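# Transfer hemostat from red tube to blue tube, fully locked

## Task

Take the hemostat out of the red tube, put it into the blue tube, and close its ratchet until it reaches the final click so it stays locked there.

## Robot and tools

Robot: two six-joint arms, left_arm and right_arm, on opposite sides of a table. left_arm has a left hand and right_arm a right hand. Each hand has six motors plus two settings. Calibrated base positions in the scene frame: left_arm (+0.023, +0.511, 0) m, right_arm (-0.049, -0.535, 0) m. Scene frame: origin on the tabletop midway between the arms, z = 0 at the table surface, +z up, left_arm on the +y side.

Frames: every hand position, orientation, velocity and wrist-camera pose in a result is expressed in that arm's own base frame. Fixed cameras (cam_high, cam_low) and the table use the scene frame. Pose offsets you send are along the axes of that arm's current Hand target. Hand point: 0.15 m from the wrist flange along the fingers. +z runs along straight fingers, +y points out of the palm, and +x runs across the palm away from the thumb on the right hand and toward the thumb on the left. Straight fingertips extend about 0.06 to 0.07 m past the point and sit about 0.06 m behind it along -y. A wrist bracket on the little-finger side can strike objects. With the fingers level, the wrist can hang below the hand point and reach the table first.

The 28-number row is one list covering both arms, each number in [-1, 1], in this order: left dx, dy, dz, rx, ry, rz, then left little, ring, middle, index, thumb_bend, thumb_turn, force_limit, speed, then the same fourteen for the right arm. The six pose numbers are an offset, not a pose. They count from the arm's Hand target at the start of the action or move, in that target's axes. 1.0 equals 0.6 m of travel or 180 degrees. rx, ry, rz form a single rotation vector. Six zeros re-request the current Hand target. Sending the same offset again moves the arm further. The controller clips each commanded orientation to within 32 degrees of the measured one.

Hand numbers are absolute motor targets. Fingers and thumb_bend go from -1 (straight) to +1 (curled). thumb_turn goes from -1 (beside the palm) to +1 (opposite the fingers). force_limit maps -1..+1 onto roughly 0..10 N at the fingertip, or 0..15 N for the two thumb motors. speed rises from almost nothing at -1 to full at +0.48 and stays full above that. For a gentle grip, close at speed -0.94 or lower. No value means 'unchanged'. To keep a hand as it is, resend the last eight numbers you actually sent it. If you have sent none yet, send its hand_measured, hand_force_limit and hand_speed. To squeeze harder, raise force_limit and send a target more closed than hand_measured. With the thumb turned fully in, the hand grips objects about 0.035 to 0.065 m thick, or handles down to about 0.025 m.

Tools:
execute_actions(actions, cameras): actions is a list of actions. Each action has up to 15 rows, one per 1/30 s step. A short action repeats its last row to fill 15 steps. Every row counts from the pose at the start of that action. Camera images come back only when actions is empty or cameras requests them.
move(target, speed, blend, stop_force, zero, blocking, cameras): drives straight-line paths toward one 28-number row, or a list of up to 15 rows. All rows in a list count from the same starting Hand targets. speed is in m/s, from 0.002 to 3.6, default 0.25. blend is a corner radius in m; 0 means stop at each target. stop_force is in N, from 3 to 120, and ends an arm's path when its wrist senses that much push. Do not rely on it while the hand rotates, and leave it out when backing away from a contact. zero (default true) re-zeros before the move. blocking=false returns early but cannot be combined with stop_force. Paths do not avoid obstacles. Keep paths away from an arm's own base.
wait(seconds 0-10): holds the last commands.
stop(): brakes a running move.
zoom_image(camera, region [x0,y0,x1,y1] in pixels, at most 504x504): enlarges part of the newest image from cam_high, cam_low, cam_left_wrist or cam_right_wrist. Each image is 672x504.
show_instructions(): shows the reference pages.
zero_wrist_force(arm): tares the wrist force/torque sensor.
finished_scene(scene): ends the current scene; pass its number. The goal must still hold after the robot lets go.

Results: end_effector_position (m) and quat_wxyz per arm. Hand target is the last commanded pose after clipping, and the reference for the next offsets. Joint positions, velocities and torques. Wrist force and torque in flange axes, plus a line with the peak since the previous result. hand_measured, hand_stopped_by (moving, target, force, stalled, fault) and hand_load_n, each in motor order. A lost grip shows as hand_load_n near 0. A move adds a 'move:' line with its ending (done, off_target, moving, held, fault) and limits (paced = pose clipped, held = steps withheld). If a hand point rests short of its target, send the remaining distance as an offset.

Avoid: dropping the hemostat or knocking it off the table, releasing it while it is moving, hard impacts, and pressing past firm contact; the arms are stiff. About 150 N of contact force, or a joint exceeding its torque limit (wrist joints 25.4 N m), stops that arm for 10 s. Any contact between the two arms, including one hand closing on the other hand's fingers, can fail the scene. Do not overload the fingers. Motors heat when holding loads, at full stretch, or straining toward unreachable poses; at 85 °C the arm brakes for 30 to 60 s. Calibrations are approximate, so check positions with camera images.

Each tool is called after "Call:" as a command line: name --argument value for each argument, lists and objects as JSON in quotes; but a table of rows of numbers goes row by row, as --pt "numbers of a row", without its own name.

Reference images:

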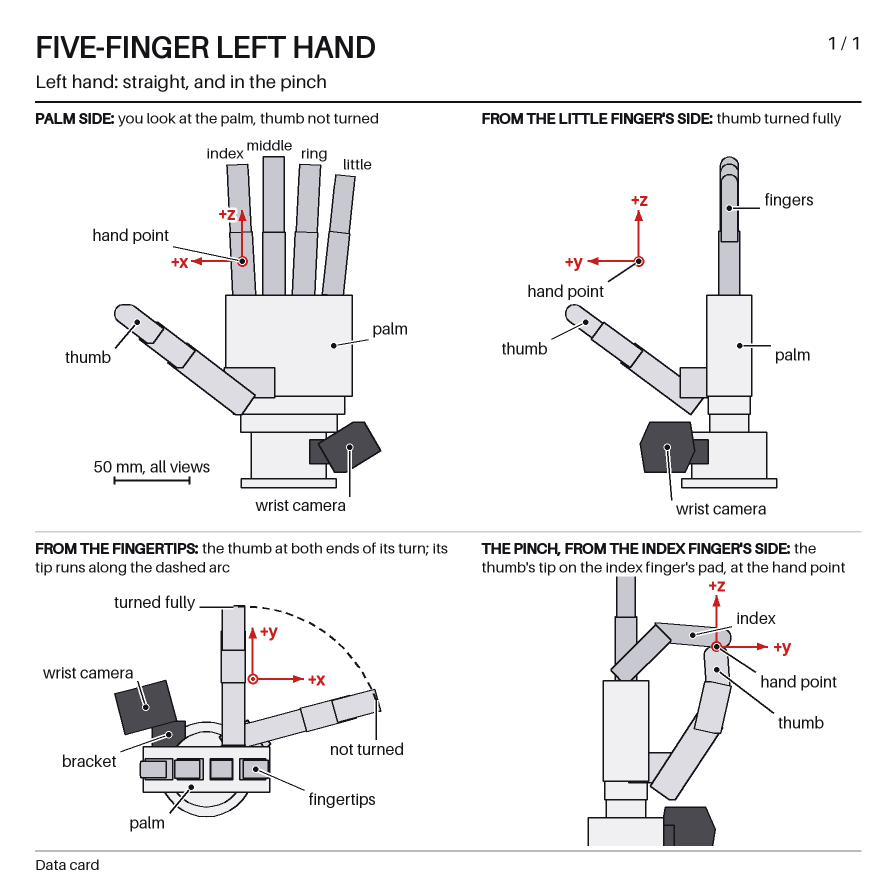

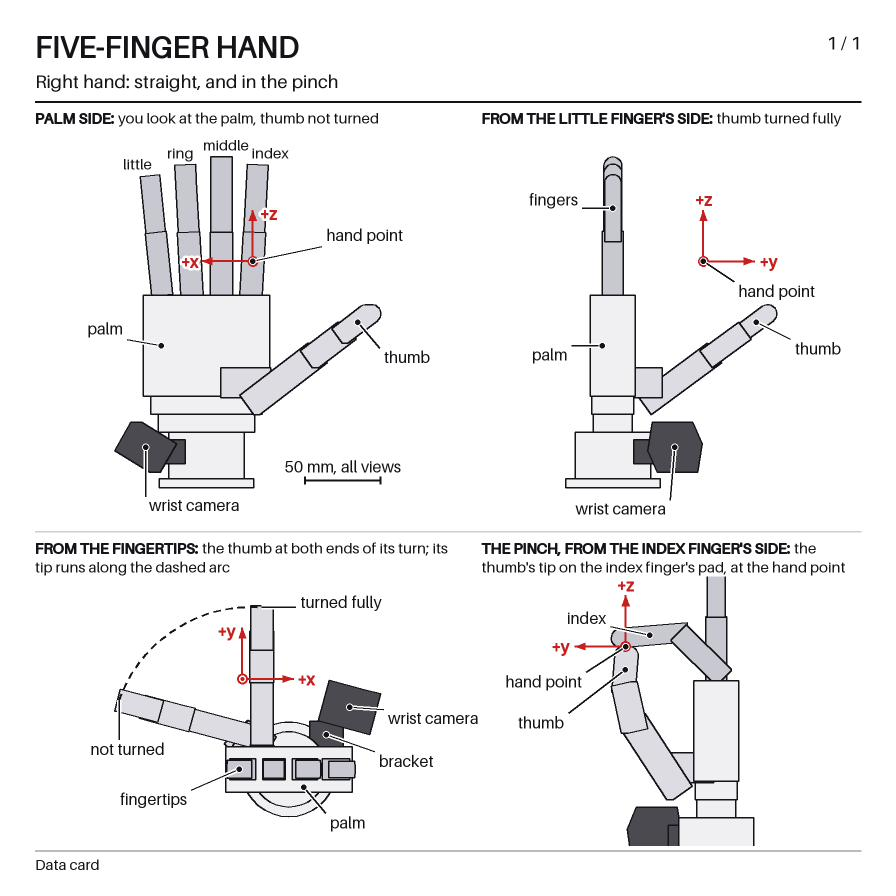

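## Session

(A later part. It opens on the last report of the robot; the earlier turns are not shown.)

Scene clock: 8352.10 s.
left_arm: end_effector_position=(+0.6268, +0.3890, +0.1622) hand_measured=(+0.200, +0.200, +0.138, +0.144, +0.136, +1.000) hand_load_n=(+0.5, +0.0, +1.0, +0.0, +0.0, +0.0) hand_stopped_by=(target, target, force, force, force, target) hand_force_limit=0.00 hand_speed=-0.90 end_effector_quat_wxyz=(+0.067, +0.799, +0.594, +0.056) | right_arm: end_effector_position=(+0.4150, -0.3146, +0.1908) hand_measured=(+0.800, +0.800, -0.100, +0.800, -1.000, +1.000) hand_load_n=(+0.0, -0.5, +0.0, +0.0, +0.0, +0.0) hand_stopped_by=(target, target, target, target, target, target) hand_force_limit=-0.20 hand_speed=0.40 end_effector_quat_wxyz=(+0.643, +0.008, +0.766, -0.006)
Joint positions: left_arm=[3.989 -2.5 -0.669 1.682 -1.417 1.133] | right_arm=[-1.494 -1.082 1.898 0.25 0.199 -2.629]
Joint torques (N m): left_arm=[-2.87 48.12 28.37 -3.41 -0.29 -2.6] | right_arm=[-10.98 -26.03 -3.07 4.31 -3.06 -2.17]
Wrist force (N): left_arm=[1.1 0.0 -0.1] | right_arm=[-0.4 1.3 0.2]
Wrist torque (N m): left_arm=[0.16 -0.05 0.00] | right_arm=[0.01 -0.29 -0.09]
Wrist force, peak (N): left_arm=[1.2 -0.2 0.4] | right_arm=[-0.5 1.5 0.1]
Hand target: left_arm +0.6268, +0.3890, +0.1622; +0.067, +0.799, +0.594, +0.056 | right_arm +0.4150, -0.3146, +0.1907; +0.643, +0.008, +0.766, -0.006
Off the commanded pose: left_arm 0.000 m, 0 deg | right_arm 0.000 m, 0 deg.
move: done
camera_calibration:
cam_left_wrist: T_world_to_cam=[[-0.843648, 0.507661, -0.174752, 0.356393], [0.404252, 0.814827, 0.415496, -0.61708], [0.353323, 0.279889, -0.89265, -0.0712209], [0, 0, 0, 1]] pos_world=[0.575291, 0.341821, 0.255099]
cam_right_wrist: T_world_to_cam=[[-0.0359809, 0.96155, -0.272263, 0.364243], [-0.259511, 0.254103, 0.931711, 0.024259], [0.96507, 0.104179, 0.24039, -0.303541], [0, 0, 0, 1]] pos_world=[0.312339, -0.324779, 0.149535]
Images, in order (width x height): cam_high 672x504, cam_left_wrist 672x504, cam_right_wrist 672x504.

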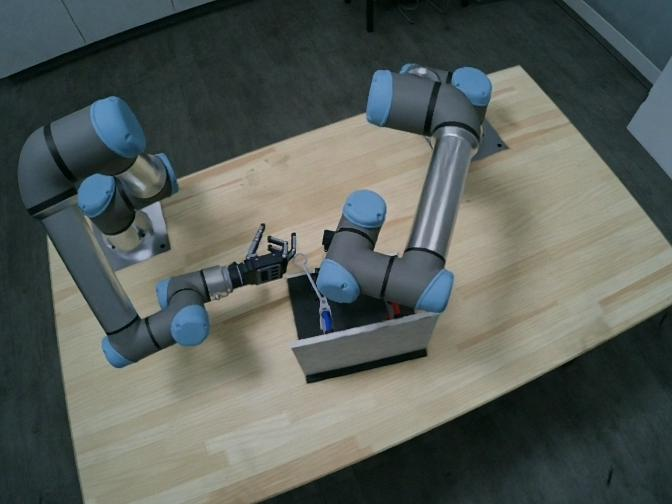

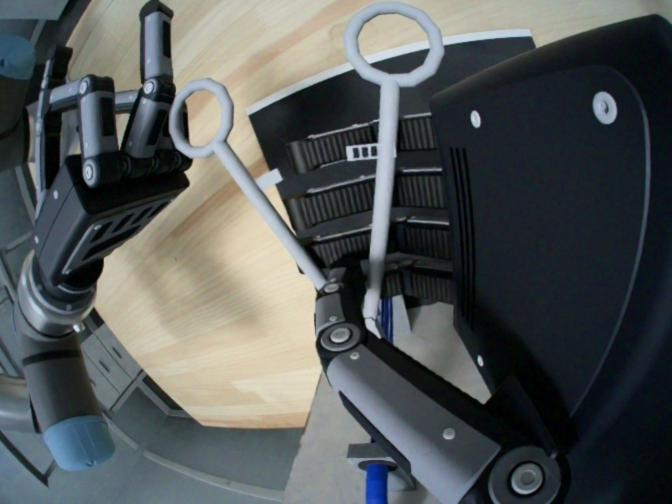

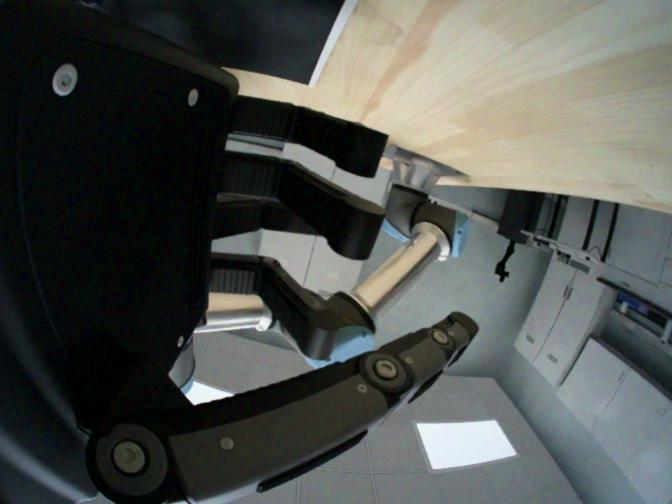

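Call:
move --pt "0 0 0 0 0 0 0.2 0.2 0.2 0.2 0.138 1 0.0 -0.9 0 0 -0.02 0 0 0 0.8 0.8 -0.1 0.8 -1 1 -0.2 0.4" --pt "0 0 0 0 0 0 0.2 0.2 0.2 0.2 0.138 1 0.0 -0.9 -0.0067 0 -0.02 0 0 0 0.8 0.8 -0.1 0.8 -1 1 -0.2 0.4" --speed 0.02 --cameras '["cam_high", "cam_left_wrist", "cam_right_wrist"]'

Call:
zoom_image --camera "cam_left_wrist" --region '[60, 20, 280, 240]'

Call:
zoom_image --camera "cam_left_wrist" --region '[230, 0, 480, 370]'

Call:
zoom_image --camera "cam_high" --region '[260, 225, 340, 345]'

Scene clock: 8381.57 s.
left_arm: end_effector_position=(+0.6268, +0.3890, +0.1622) hand_measured=(+0.200, +0.200, +0.138, +0.144, +0.136, +1.000) hand_load_n=(+0.0, +0.0, +0.5, +0.5, +0.0, +0.0) hand_stopped_by=(target, target, force, force, force, target) hand_force_limit=0.00 hand_speed=-0.90 end_effector_quat_wxyz=(+0.067, +0.799, +0.594, +0.056) | right_arm: end_effector_position=(+0.4038, -0.3144, +0.1969) hand_measured=(+0.800, +0.800, -0.100, +0.800, -1.000, +1.000) hand_load_n=(+0.0, +0.0, +0.0, +0.0, +0.0, +0.0) hand_stopped_by=(target, target, target, target, target, target) hand_force_limit=-0.20 hand_speed=0.40 end_effector_quat_wxyz=(+0.643, +0.008, +0.766, -0.006)
Joint positions: left_arm=[3.989 -2.5 -0.669 1.682 -1.417 1.133] | right_arm=[-1.524 -1.069 1.899 0.373 0.186 -2.767]
Joint torques (N m): left_arm=[0.55 49.26 27.92 -3.29 -0.15 -2.61] | right_arm=[10.53 -20.27 -12.23 -0.16 0.73 -0.83]
Wrist force (N): left_arm=[0.6 0.7 0.0] | right_arm=[-0.3 0.5 0.5]
Wrist torque (N m): left_arm=[0.16 -0.09 -0.03] | right_arm=[-0.02 -0.29 -0.12]
Wrist force, peak (N): left_arm=[1.3 0.4 0.3] | right_arm=[-0.5 1.5 0.1]
Hand target: left_arm +0.6268, +0.3890, +0.1622; +0.067, +0.799, +0.594, +0.056 | right_arm +0.4038, -0.3144, +0.1968; +0.643, +0.008, +0.766, -0.006
Off the commanded pose: left_arm 0.000 m, 0 deg | right_arm 0.000 m, 0 deg.
move: done
camera_calibration:
cam_left_wrist: T_world_to_cam=[[-0.843648, 0.507661, -0.174752, 0.356393], [0.404252, 0.814827, 0.415496, -0.61708], [0.353323, 0.279889, -0.89265, -0.0712209], [0, 0, 0, 1]] pos_world=[0.575291, 0.341821, 0.255099]
cam_right_wrist: T_world_to_cam=[[-0.0359369, 0.961609, -0.27206, 0.365314], [-0.25948, 0.253921, 0.931769, 0.0154732], [0.96508, 0.104079, 0.240393, -0.294376], [0, 0, 0, 1]] pos_world=[0.301239, -0.32458, 0.155736]
Images, in order (width x height): cam_high 672x504, cam_left_wrist 672x504, cam_right_wrist 672x504.

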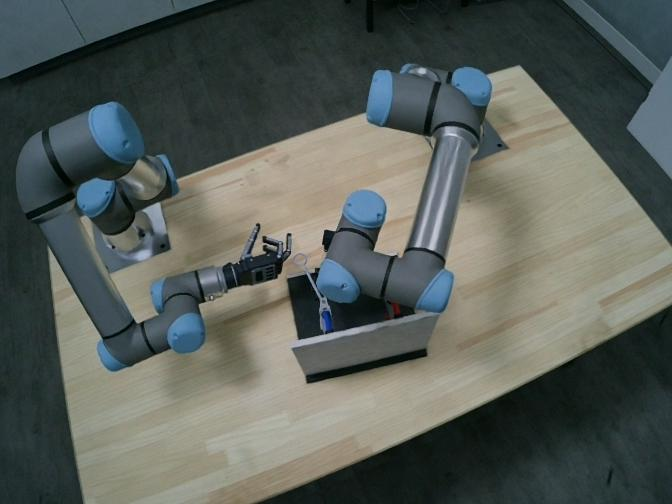

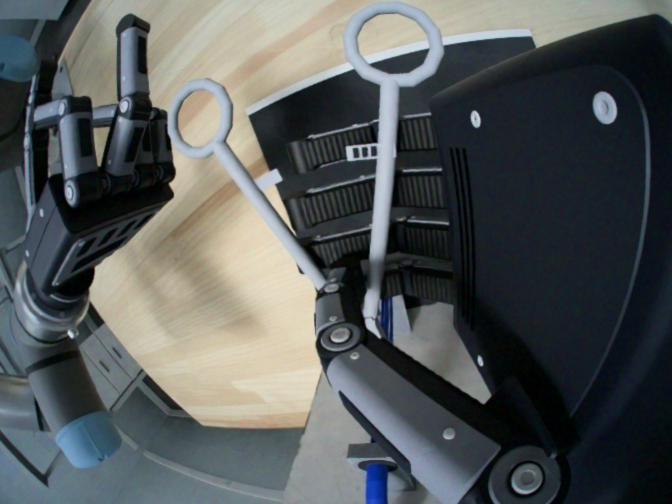

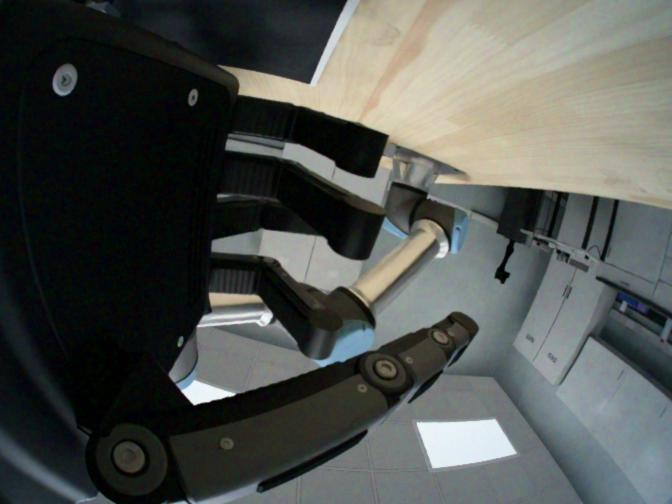

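Scaled by 2.291 from the camera's 672x504 image, which has a finer 960x720 frame.

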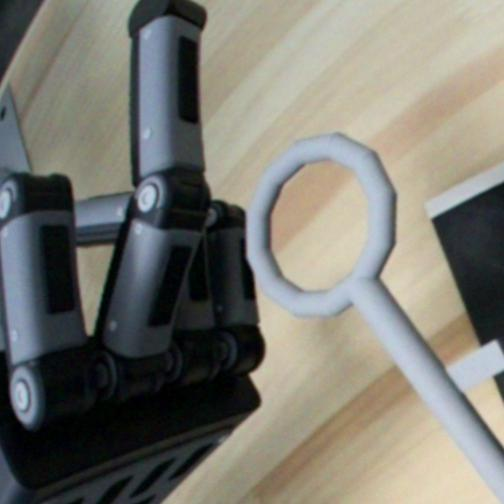

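Scaled by 1.362 from the camera's 672x504 image, which has a finer 960x720 frame.

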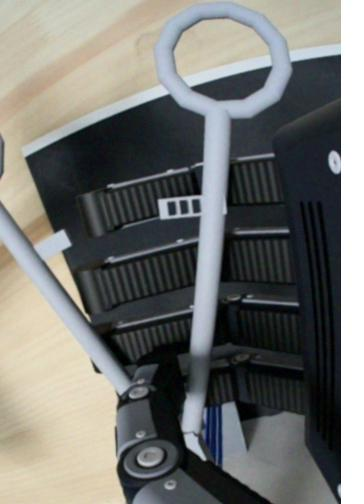

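Scaled by 4.200 from the camera's 672x504 image, which has a finer 960x720 frame.

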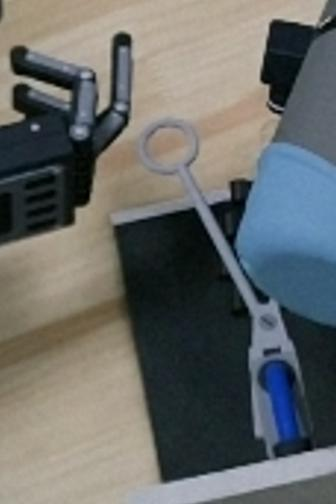

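Call:
move --pt "0 0 0 0 0 0 0.2 0.2 0.2 0.2 0.138 1 0.0 -0.9 -0.0042 0 0 0 0 0 0.8 0.8 -0.1 0.8 -1 1 -0.2 0.4" --pt "0 0 0 0 0 0 0.2 0.2 0.2 0.2 0.138 1 0.0 -0.9 -0.0042 0 0.025 0 0 0 0.8 0.8 -0.1 0.8 -1 1 -0.2 0.4" --speed 0.01 --cameras '["cam_high", "cam_left_wrist", "cam_right_wrist"]'

Call:
zoom_image --camera "cam_left_wrist" --region '[60, 20, 280, 240]'

Call:
zoom_image --camera "cam_high" --region '[260, 225, 340, 345]'

Scene clock: 8415.60 s.
left_arm: end_effector_position=(+0.6268, +0.3890, +0.1622) hand_measured=(+0.200, +0.200, +0.138, +0.144, +0.136, +1.000) hand_load_n=(+0.0, +0.0, +0.5, +0.5, +0.0, +0.0) hand_stopped_by=(target, target, force, force, force, target) hand_force_limit=0.00 hand_speed=-0.90 end_effector_quat_wxyz=(+0.067, +0.799, +0.594, +0.056) | right_arm: end_effector_position=(+0.4191, -0.3147, +0.1967) hand_measured=(+0.800, +0.800, -0.100, +0.800, -1.000, +1.000) hand_load_n=(+0.0, +0.0, +0.0, +0.0, +0.0, +0.0) hand_stopped_by=(target, target, target, target, target, target) hand_force_limit=-0.20 hand_speed=0.40 end_effector_quat_wxyz=(+0.643, +0.008, +0.766, -0.006)
Joint positions: left_arm=[3.989 -2.5 -0.669 1.682 -1.417 1.133] | right_arm=[-1.483 -1.1 1.894 0.228 0.204 -2.582]
Joint torques (N m): left_arm=[4.87 50.69 27.8 -3.2 0.3 -2.6] | right_arm=[-10.95 -39.27 -2.53 3.96 -0.82 -1.72]
Wrist force (N): left_arm=[0.4 0.7 0.1] | right_arm=[-0.3 0.4 0.6]
Wrist torque (N m): left_arm=[0.16 -0.04 -0.04] | right_arm=[-0.02 -0.30 -0.12]
Wrist force, peak (N): left_arm=[0.7 1.1 0.0] | right_arm=[-0.3 0.6 0.7]
Hand target: left_arm +0.6268, +0.3890, +0.1622; +0.067, +0.799, +0.594, +0.056 | right_arm +0.4190, -0.3147, +0.1967; +0.643, +0.008, +0.766, -0.006
Off the commanded pose: left_arm 0.000 m, 0 deg | right_arm 0.000 m, 0 deg.
move: done
camera_calibration:
cam_left_wrist: T_world_to_cam=[[-0.843648, 0.507661, -0.174752, 0.356393], [0.404252, 0.814827, 0.415496, -0.61708], [0.353323, 0.279889, -0.89265, -0.0712209], [0, 0, 0, 1]] pos_world=[0.575291, 0.341821, 0.255099]
cam_right_wrist: T_world_to_cam=[[-0.036111, 0.961474, -0.272513, 0.366178], [-0.259566, 0.254308, 0.93164, 0.0198799], [0.96505, 0.104378, 0.240383, -0.308953], [0, 0, 0, 1]] pos_world=[0.316539, -0.324878, 0.155534]
Images, in order (width x height): cam_high 672x504, cam_left_wrist 672x504, cam_right_wrist 672x504.

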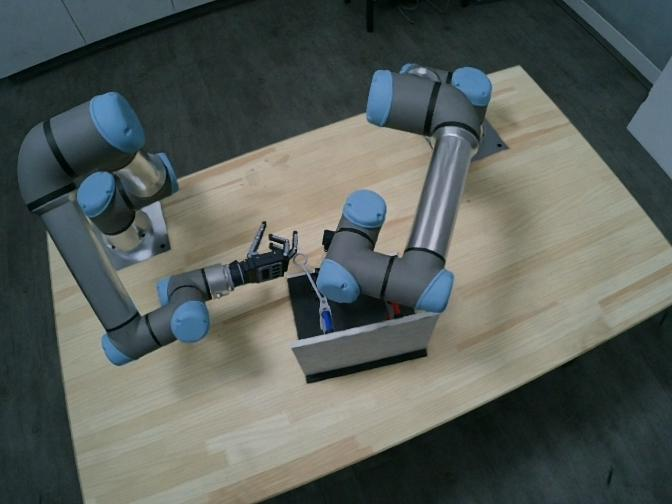

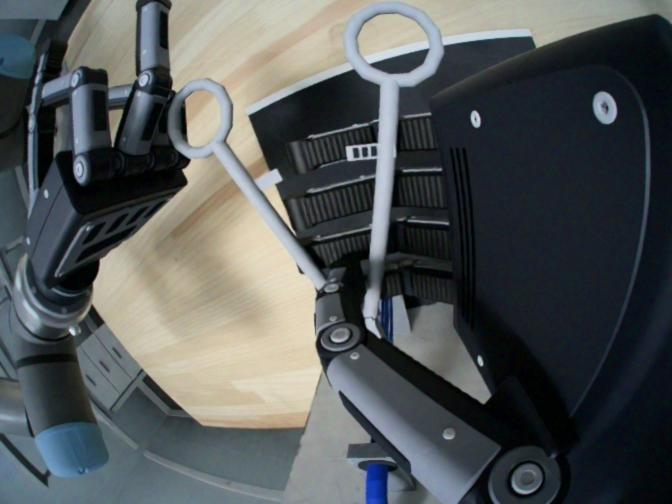

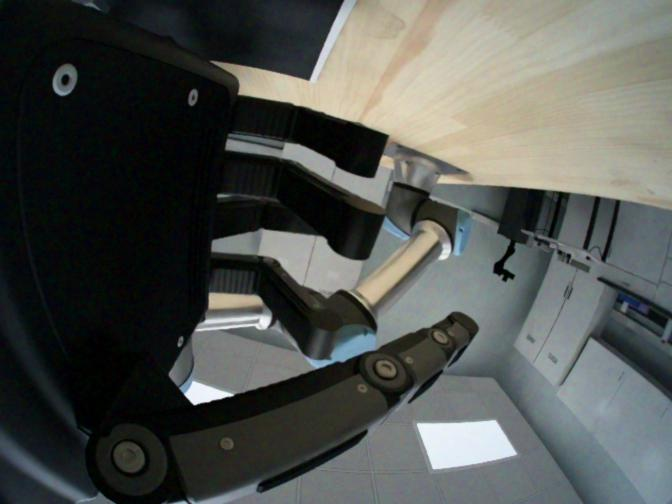

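Scaled by 2.291 from the camera's 672x504 image, which has a finer 960x720 frame.

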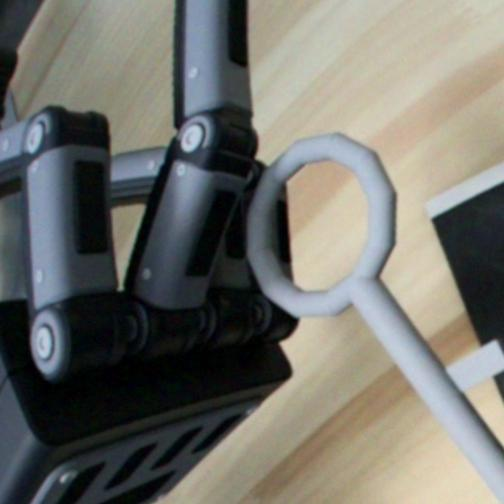

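Scaled by 4.200 from the camera's 672x504 image, which has a finer 960x720 frame.

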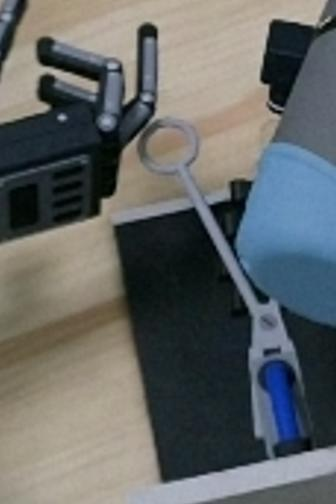

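Call:
move --target '[0,0,0,0,0,0,0.2,0.2,0.2,0.2,0.138,1,0.0,-0.9,0,0,0.0133,0,0,0,0.8,0.8,-0.1,0.8,-1,1,-0.2,0.4]' --speed 0.008 --stop_force 3 --cameras '["cam_high", "cam_left_wrist"]'

Call:
zoom_image --camera "cam_left_wrist" --region '[60, 20, 280, 240]'

Call:
zoom_image --camera "cam_high" --region '[260, 225, 340, 345]'

Scene clock: 8429.33 s.
left_arm: end_effector_position=(+0.6268, +0.3890, +0.1622) hand_measured=(+0.200, +0.200, +0.138, +0.144, +0.136, +1.000) hand_load_n=(+0.5, +0.0, +0.5, +0.5, +0.0, +0.0) hand_stopped_by=(target, target, force, force, force, target) hand_force_limit=0.00 hand_speed=-0.90 end_effector_quat_wxyz=(+0.067, +0.799, +0.594, +0.056) | right_arm: end_effector_position=(+0.4269, -0.3149, +0.1953) hand_measured=(+0.800, +0.800, -0.100, +0.800, -1.000, +1.000) hand_load_n=(+0.0, +0.0, +0.0, +0.0, +0.0, +0.0) hand_stopped_by=(target, target, target, target, target, target) hand_force_limit=-0.20 hand_speed=0.40 end_effector_quat_wxyz=(+0.643, +0.008, +0.766, -0.006)
Joint positions: left_arm=[3.989 -2.5 -0.669 1.682 -1.417 1.133] | right_arm=[-1.463 -1.11 1.893 0.16 0.215 -2.502]
Joint torques (N m): left_arm=[8.62 51.47 27.9 -2.9 0.54 -2.53] | right_arm=[-11.25 -31.51 -3.53 4.29 -3.18 -2.32]
Wrist force (N): left_arm=[0.6 0.8 0.0] | right_arm=[-0.3 0.4 0.4]
Wrist torque (N m): left_arm=[0.18 -0.06 -0.03] | right_arm=[-0.02 -0.30 -0.11]
Wrist force, peak (N): left_arm=[0.7 1.0 -0.2] | right_arm=[-0.4 0.6 0.6]
Hand target: left_arm +0.6268, +0.3890, +0.1622; +0.067, +0.799, +0.594, +0.056 | right_arm +0.4269, -0.3149, +0.1953; +0.643, +0.008, +0.766, -0.006
Off the commanded pose: left_arm 0.000 m, 0 deg | right_arm 0.000 m, 0 deg.
move: done
camera_calibration:
cam_left_wrist: T_world_to_cam=[[-0.843648, 0.507661, -0.174752, 0.356393], [0.404252, 0.814827, 0.415496, -0.61708], [0.353323, 0.279889, -0.89265, -0.0712209], [0, 0, 0, 1]] pos_world=[0.575291, 0.341821, 0.255099]
Images, in order (width x height): cam_high 672x504, cam_left_wrist 672x504.

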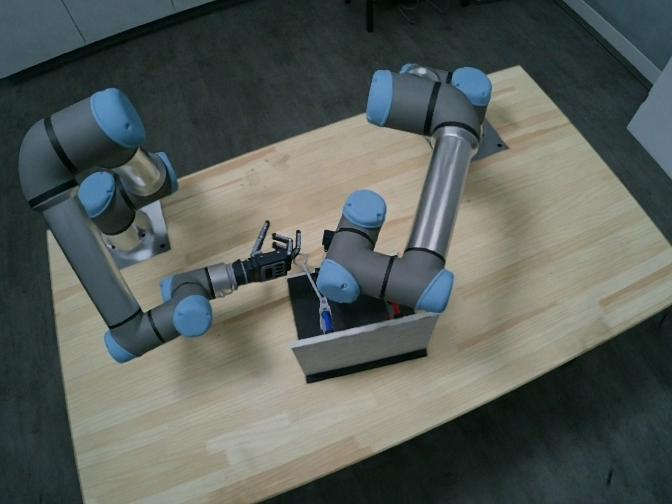

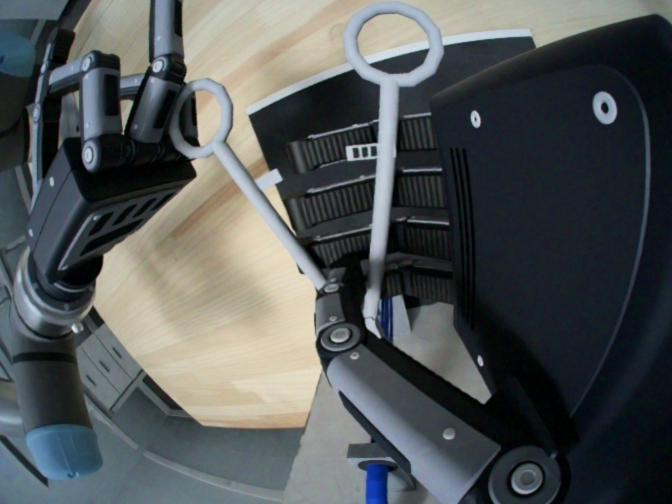

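Scaled by 2.291 from the camera's 672x504 image, which has a finer 960x720 frame.

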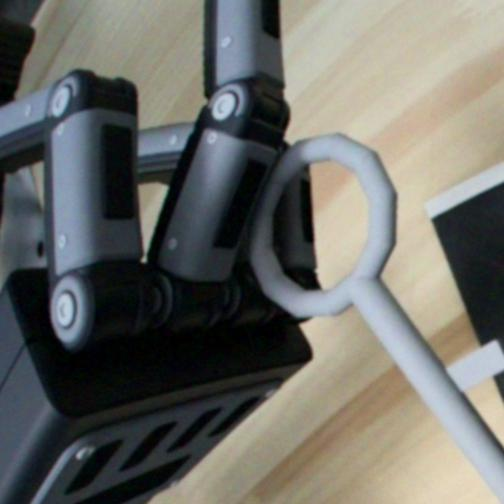

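Scaled by 4.200 from the camera's 672x504 image, which has a finer 960x720 frame.

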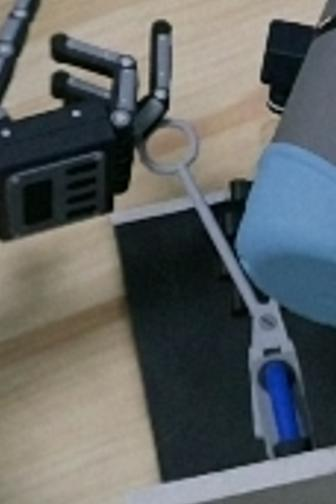

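Call:
move --target '[0,0,0,0,0,0,0.2,0.2,0.2,0.2,0.138,1,0.0,-0.9,0,0,0.0133,0,0,0,0.8,0.8,-0.1,0.8,-1,1,-0.2,0.4]' --speed 0.008 --stop_force 3 --cameras '["cam_high", "cam_left_wrist"]'

Call:
zoom_image --camera "cam_left_wrist" --region '[60, 20, 280, 240]'

Call:
zoom_image --camera "cam_high" --region '[260, 225, 340, 345]'

Scene clock: 8441.90 s.
left_arm: end_effector_position=(+0.6268, +0.3890, +0.1622) hand_measured=(+0.200, +0.200, +0.138, +0.144, +0.136, +1.000) hand_load_n=(+0.0, +2.5, +0.0, +0.0, +0.0, +0.0) hand_stopped_by=(target, target, force, force, force, target) hand_force_limit=0.00 hand_speed=-0.90 end_effector_quat_wxyz=(+0.067, +0.799, +0.594, +0.056) | right_arm: end_effector_position=(+0.4338, -0.3150, +0.1941) hand_measured=(+0.800, +0.800, -0.100, +0.800, -1.000, +1.000) hand_load_n=(+0.0, -0.5, +0.0, +0.0, +0.0, -0.5) hand_stopped_by=(target, target, target, target, target, target) hand_force_limit=-0.20 hand_speed=0.40 end_effector_quat_wxyz=(+0.643, +0.008, +0.766, -0.006)
Joint positions: left_arm=[3.989 -2.5 -0.669 1.682 -1.417 1.133] | right_arm=[-1.446 -1.117 1.891 0.108 0.226 -2.439]
Joint torques (N m): left_arm=[9.12 52.89 27.89 -2.79 0.73 -2.57] | right_arm=[-12.18 -19 -8.79 3.06 -3.05 0.51]
Wrist force (N): left_arm=[0.6 -2.9 0.7] | right_arm=[-0.9 1.3 -1.4]
Wrist torque (N m): left_arm=[0.12 -0.05 0.11] | right_arm=[0.11 -0.23 -0.02]
Wrist force, peak (N): left_arm=[-0.2 -4.9 0.6] | right_arm=[-1.0 1.8 -2.6]
Hand target: left_arm +0.6268, +0.3890, +0.1622; +0.067, +0.799, +0.594, +0.056 | right_arm +0.4338, -0.3150, +0.1941; +0.643, +0.008, +0.766, -0.006 (not the last commanded pose)
Off the commanded pose: left_arm 0.000 m, 0 deg | right_arm 0.001 m, 0 deg.
move: contact (right_arm)
camera_calibration:
cam_left_wrist: T_world_to_cam=[[-0.843648, 0.507661, -0.174752, 0.356393], [0.404252, 0.814827, 0.415496, -0.61708], [0.353323, 0.279889, -0.89265, -0.0712209], [0, 0, 0, 1]] pos_world=[0.575291, 0.341821, 0.255099]
Images, in order (width x height): cam_high 672x504, cam_left_wrist 672x504.

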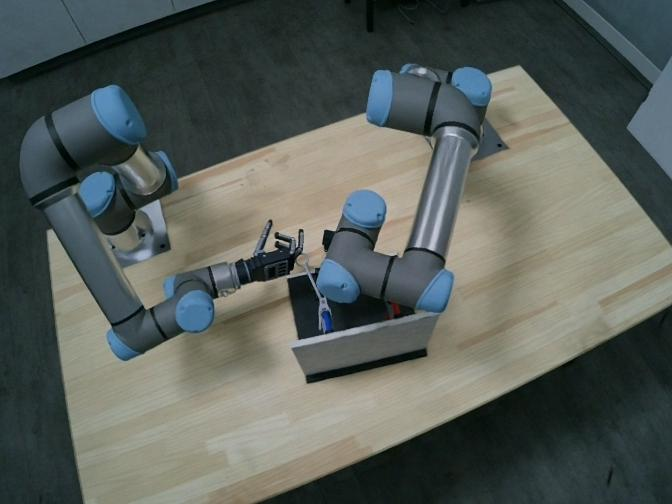

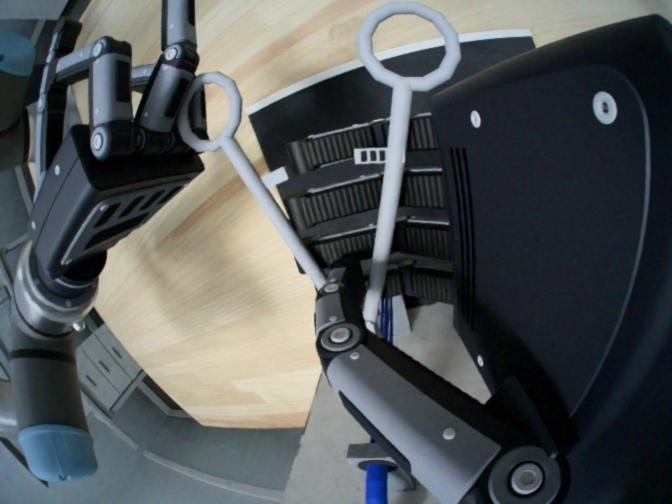

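Scaled by 2.291 from the camera's 672x504 image, which has a finer 960x720 frame.

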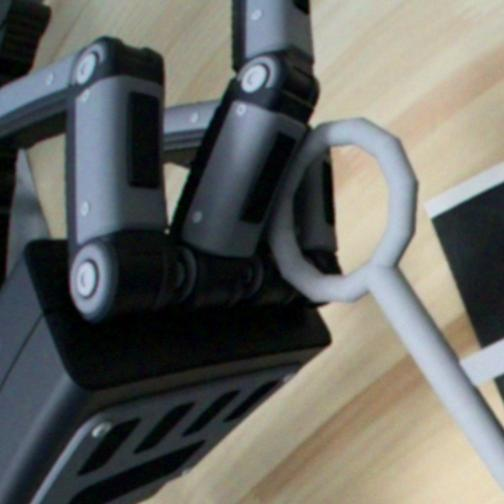

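Scaled by 4.200 from the camera's 672x504 image, which has a finer 960x720 frame.

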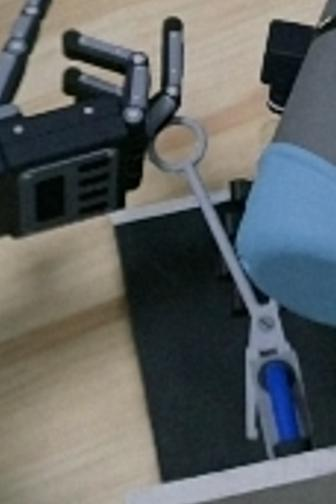

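Call:
move --pt "0 0 0 0 0 0 0.2 0.2 0.2 0.2 0.138 1 0.0 -0.9 0 0 -0.0067 0 0 0 0.8 0.8 -0.1 0.8 -1 1 -0.2 0.4" --pt "0 0 0 0 0 0 0.2 0.2 0.2 0.2 0.138 1 0.0 -0.9 -0.0042 -0.0025 -0.0067 0 0 0 0.8 0.8 -0.1 0.8 -1 1 -0.2 0.4" --speed 0.01 --cameras '["cam_high"]'

Call:
move --target '[0,0,0,0,0,0,0.2,0.2,0.2,0.2,0.138,1,0.0,-0.9,0,0,0.0167,0,0,0,0.8,0.8,-0.1,0.8,-1,1,-0.2,0.4]' --speed 0.008 --stop_force 3 --cameras '["cam_high", "cam_left_wrist"]'

Call:
zoom_image --camera "cam_left_wrist" --region '[60, 20, 280, 240]'

Call:
zoom_image --camera "cam_high" --region '[280, 240, 340, 340]'

Scene clock: 8475.63 s.
left_arm: end_effector_position=(+0.6268, +0.3890, +0.1622) hand_measured=(+0.200, +0.200, +0.138, +0.144, +0.136, +1.000) hand_load_n=(+0.0, +0.0, +0.5, +0.5, +0.0, +0.0) hand_stopped_by=(target, target, force, force, force, target) hand_force_limit=0.00 hand_speed=-0.90 end_effector_quat_wxyz=(+0.067, +0.799, +0.594, +0.056) | right_arm: end_effector_position=(+0.4302, -0.3165, +0.1973) hand_measured=(+0.800, +0.800, -0.100, +0.800, -1.000, +1.000) hand_load_n=(+0.0, +0.0, +0.0, +0.0, +0.0, +0.0) hand_stopped_by=(target, target, target, target, target, target) hand_force_limit=-0.20 hand_speed=0.40 end_effector_quat_wxyz=(+0.643, +0.008, +0.766, -0.006)
Joint positions: left_arm=[3.989 -2.5 -0.669 1.682 -1.417 1.133] | right_arm=[-1.455 -1.115 1.886 0.144 0.22 -2.472]
Joint torques (N m): left_arm=[9.26 53.13 27.56 -2.62 1.09 -2.51] | right_arm=[14.36 -38.92 -11.64 2.45 1.51 1.29]
Wrist force (N): left_arm=[0.6 0.2 0.0] | right_arm=[-0.2 0.7 -0.1]
Wrist torque (N m): left_arm=[0.15 -0.07 0.01] | right_arm=[0.03 -0.28 -0.11]
Wrist force, peak (N): left_arm=[0.2 -3.3 1.1] | right_arm=[-1.0 1.6 -1.6]
Hand target: left_arm +0.6268, +0.3890, +0.1622; +0.067, +0.799, +0.594, +0.056 | right_arm +0.4302, -0.3164, +0.1973; +0.643, +0.008, +0.766, -0.006
Off the commanded pose: left_arm 0.000 m, 0 deg | right_arm 0.000 m, 0 deg.
move: done
Images, in order (width x height): cam_high 672x504.

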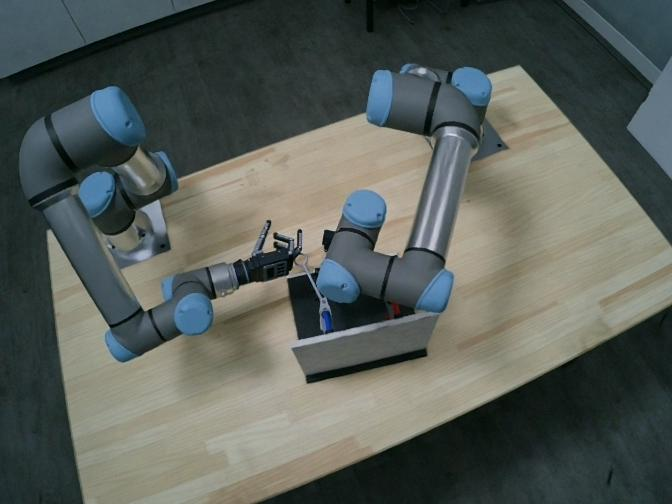

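Scene clock: 8477.93 s.
left_arm: end_effector_position=(+0.6268, +0.3890, +0.1622) hand_measured=(+0.200, +0.200, +0.138, +0.144, +0.136, +1.000) hand_load_n=(+0.0, +4.5, +0.0, +0.0, -1.5, +0.0) hand_stopped_by=(target, target, force, force, force, target) hand_force_limit=0.00 hand_speed=-0.90 end_effector_quat_wxyz=(+0.067, +0.799, +0.594, +0.056) | right_arm: end_effector_position=(+0.4396, -0.3166, +0.1956) hand_measured=(+0.800, +0.800, -0.100, +0.800, -1.000, +1.000) hand_load_n=(+0.0, +0.0, -0.5, +0.0, +0.0, -0.5) hand_stopped_by=(target, target, target, target, target, target) hand_force_limit=-0.20 hand_speed=0.40 end_effector_quat_wxyz=(+0.643, +0.008, +0.766, -0.006)
Joint positions: left_arm=[3.989 -2.5 -0.669 1.682 -1.417 1.133] | right_arm=[-1.432 -1.124 1.884 0.076 0.235 -2.392]
Joint torques (N m): left_arm=[9.5 54.01 27.45 -2.51 1.16 -2.57] | right_arm=[-12.69 -19.54 -7.2 3.3 -2.56 0.12]
Wrist force (N): left_arm=[0.6 -4.1 1.7] | right_arm=[-1.3 2.0 -1.8]
Wrist torque (N m): left_arm=[0.05 0.04 0.11] | right_arm=[0.15 -0.27 -0.01]
Wrist force, peak (N): left_arm=[-0.2 -6.7 1.2] | right_arm=[-1.5 2.5 -3.3]
Hand target: left_arm +0.6268, +0.3890, +0.1622; +0.067, +0.799, +0.594, +0.056 | right_arm +0.4396, -0.3166, +0.1956; +0.643, +0.008, +0.766, -0.006
Off the commanded pose: left_arm 0.000 m, 0 deg | right_arm 0.000 m, 0 deg.
move: contact (right_arm)
camera_calibration:
cam_left_wrist: T_world_to_cam=[[-0.843648, 0.507661, -0.174752, 0.356393], [0.404252, 0.814827, 0.415496, -0.61708], [0.353323, 0.279889, -0.89265, -0.0712209], [0, 0, 0, 1]] pos_world=[0.575291, 0.341821, 0.255099]
Images, in order (width x height): cam_high 672x504, cam_left_wrist 672x504.

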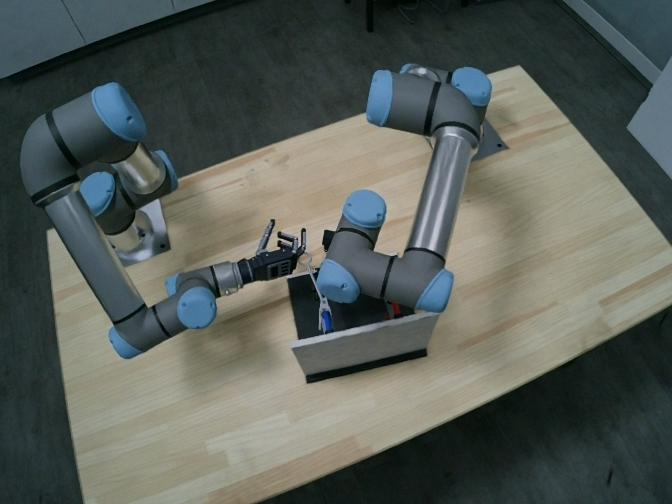

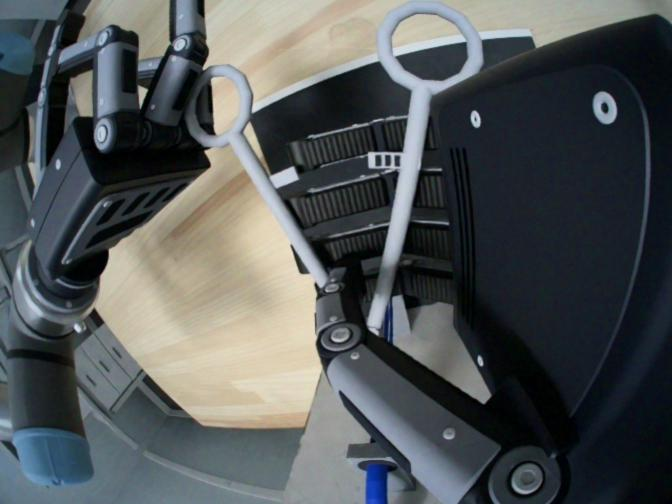

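Scaled by 2.291 from the camera's 672x504 image, which has a finer 960x720 frame.

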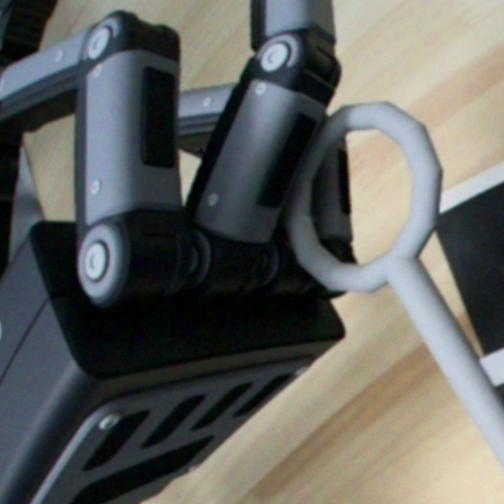

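Scaled by 5.040 from the camera's 672x504 image, which has a finer 960x720 frame.

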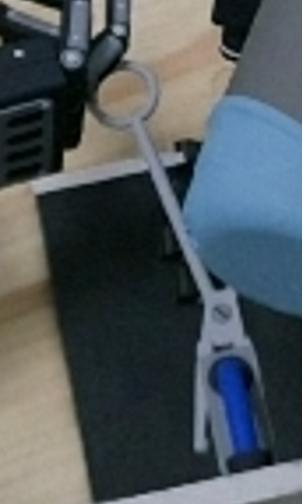

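Call:
execute_actions --actions '[]' --cameras '["cam_right_wrist", "cam_low"]'

Call:
zoom_image --camera "cam_right_wrist" --region '[190, 90, 310, 240]'

Call:
zoom_image --camera "cam_low" --region '[180, 130, 340, 270]'

Scene clock: 8521.30 s.
left_arm: end_effector_position=(+0.6268, +0.3890, +0.1622) hand_measured=(+0.200, +0.200, +0.138, +0.144, +0.136, +1.000) hand_load_n=(+0.0, +4.5, +0.0, +0.0, -1.5, -0.5) hand_stopped_by=(target, target, force, force, force, target) hand_force_limit=0.00 hand_speed=-0.90 end_effector_quat_wxyz=(+0.067, +0.799, +0.594, +0.056) | right_arm: end_effector_position=(+0.4396, -0.3166, +0.1956) hand_measured=(+0.800, +0.800, -0.100, +0.800, -1.000, +1.000) hand_load_n=(+0.0, +0.0, +0.0, +0.0, +0.0, +0.0) hand_stopped_by=(target, target, target, target, target, target) hand_force_limit=-0.20 hand_speed=0.40 end_effector_quat_wxyz=(+0.643, +0.008, +0.766, -0.006)
Joint positions: left_arm=[3.989 -2.5 -0.669 1.682 -1.417 1.133] | right_arm=[-1.432 -1.124 1.884 0.076 0.235 -2.392]
Joint velocities: within noise
Joint torques (N m): left_arm=[9.17 54.34 26.98 -2.41 1.45 -2.46] | right_arm=[-11.08 -19.31 -6 3.01 -1.97 0.78]
Motor temperatures (°C): left_arm=[24 36 28 33 29 32] | right_arm=[24 28 27 31 33 29]
Wrist force (N): left_arm=[-0.1 -4.1 1.2] | right_arm=[-1.6 2.0 -1.9]
Wrist torque (N m): left_arm=[0.09 0.12 0.05] | right_arm=[0.17 -0.21 -0.03]
Wrist force, peak (N): left_arm=[0.5 -4.4 1.4] | right_arm=[-1.5 2.1 -2.1]
Hand target: left_arm +0.6268, +0.3890, +0.1622; +0.067, +0.799, +0.594, +0.056 | right_arm +0.4396, -0.3166, +0.1956; +0.643, +0.008, +0.766, -0.006
Off the commanded pose: left_arm 0.000 m, 0 deg | right_arm 0.000 m, 0 deg.
camera_calibration:
cam_right_wrist: T_world_to_cam=[[-0.0362497, 0.961584, -0.272106, 0.368465], [-0.259463, 0.253892, 0.931782, 0.0265152], [0.965073, 0.104378, 0.240292, -0.328267], [0, 0, 0, 1]] pos_world=[0.337038, -0.326778, 0.154435]
Images, in order (width x height): cam_low 672x504, cam_right_wrist 672x504.

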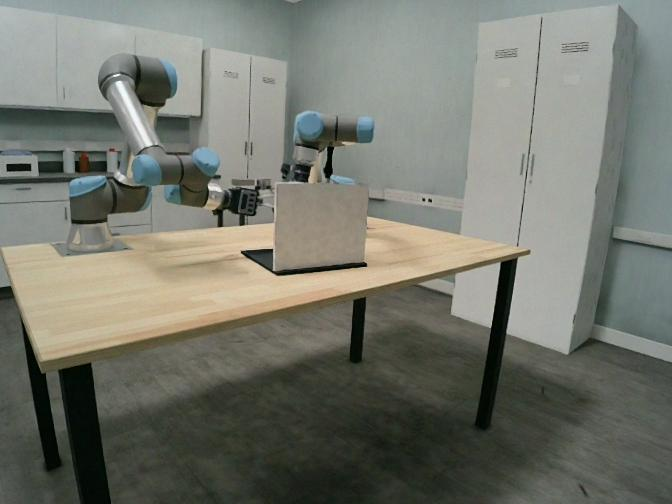

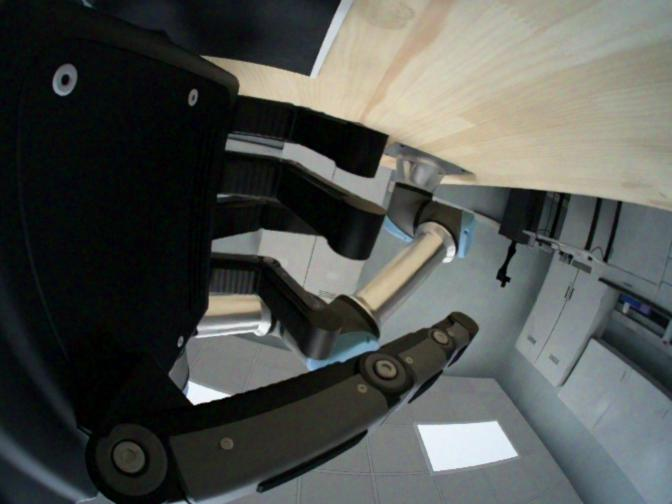

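Scaled by 3.360 from the camera's 672x504 image, which has a finer 960x720 frame.

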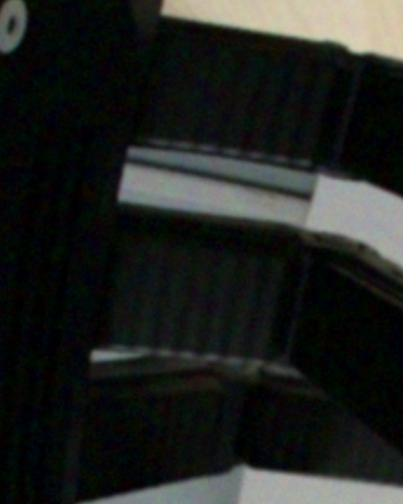

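Scaled by 3.150 from the camera's 672x504 image, which has a finer 960x720 frame.

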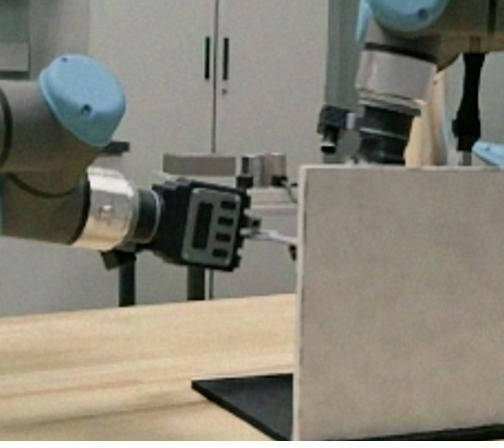

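Call:
zoom_image --camera "cam_low" --region '[220, 175, 290, 235]'

Scaled by 7.200 from the camera's 672x504 image, which has a finer 960x720 frame.

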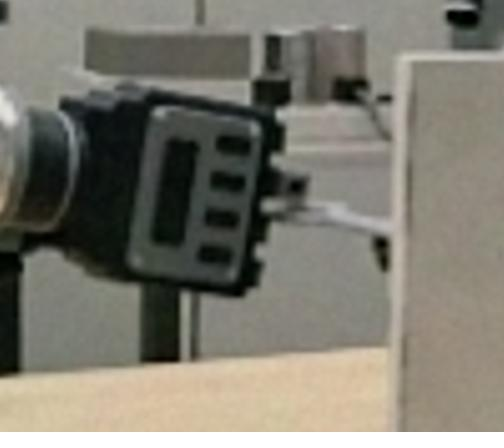

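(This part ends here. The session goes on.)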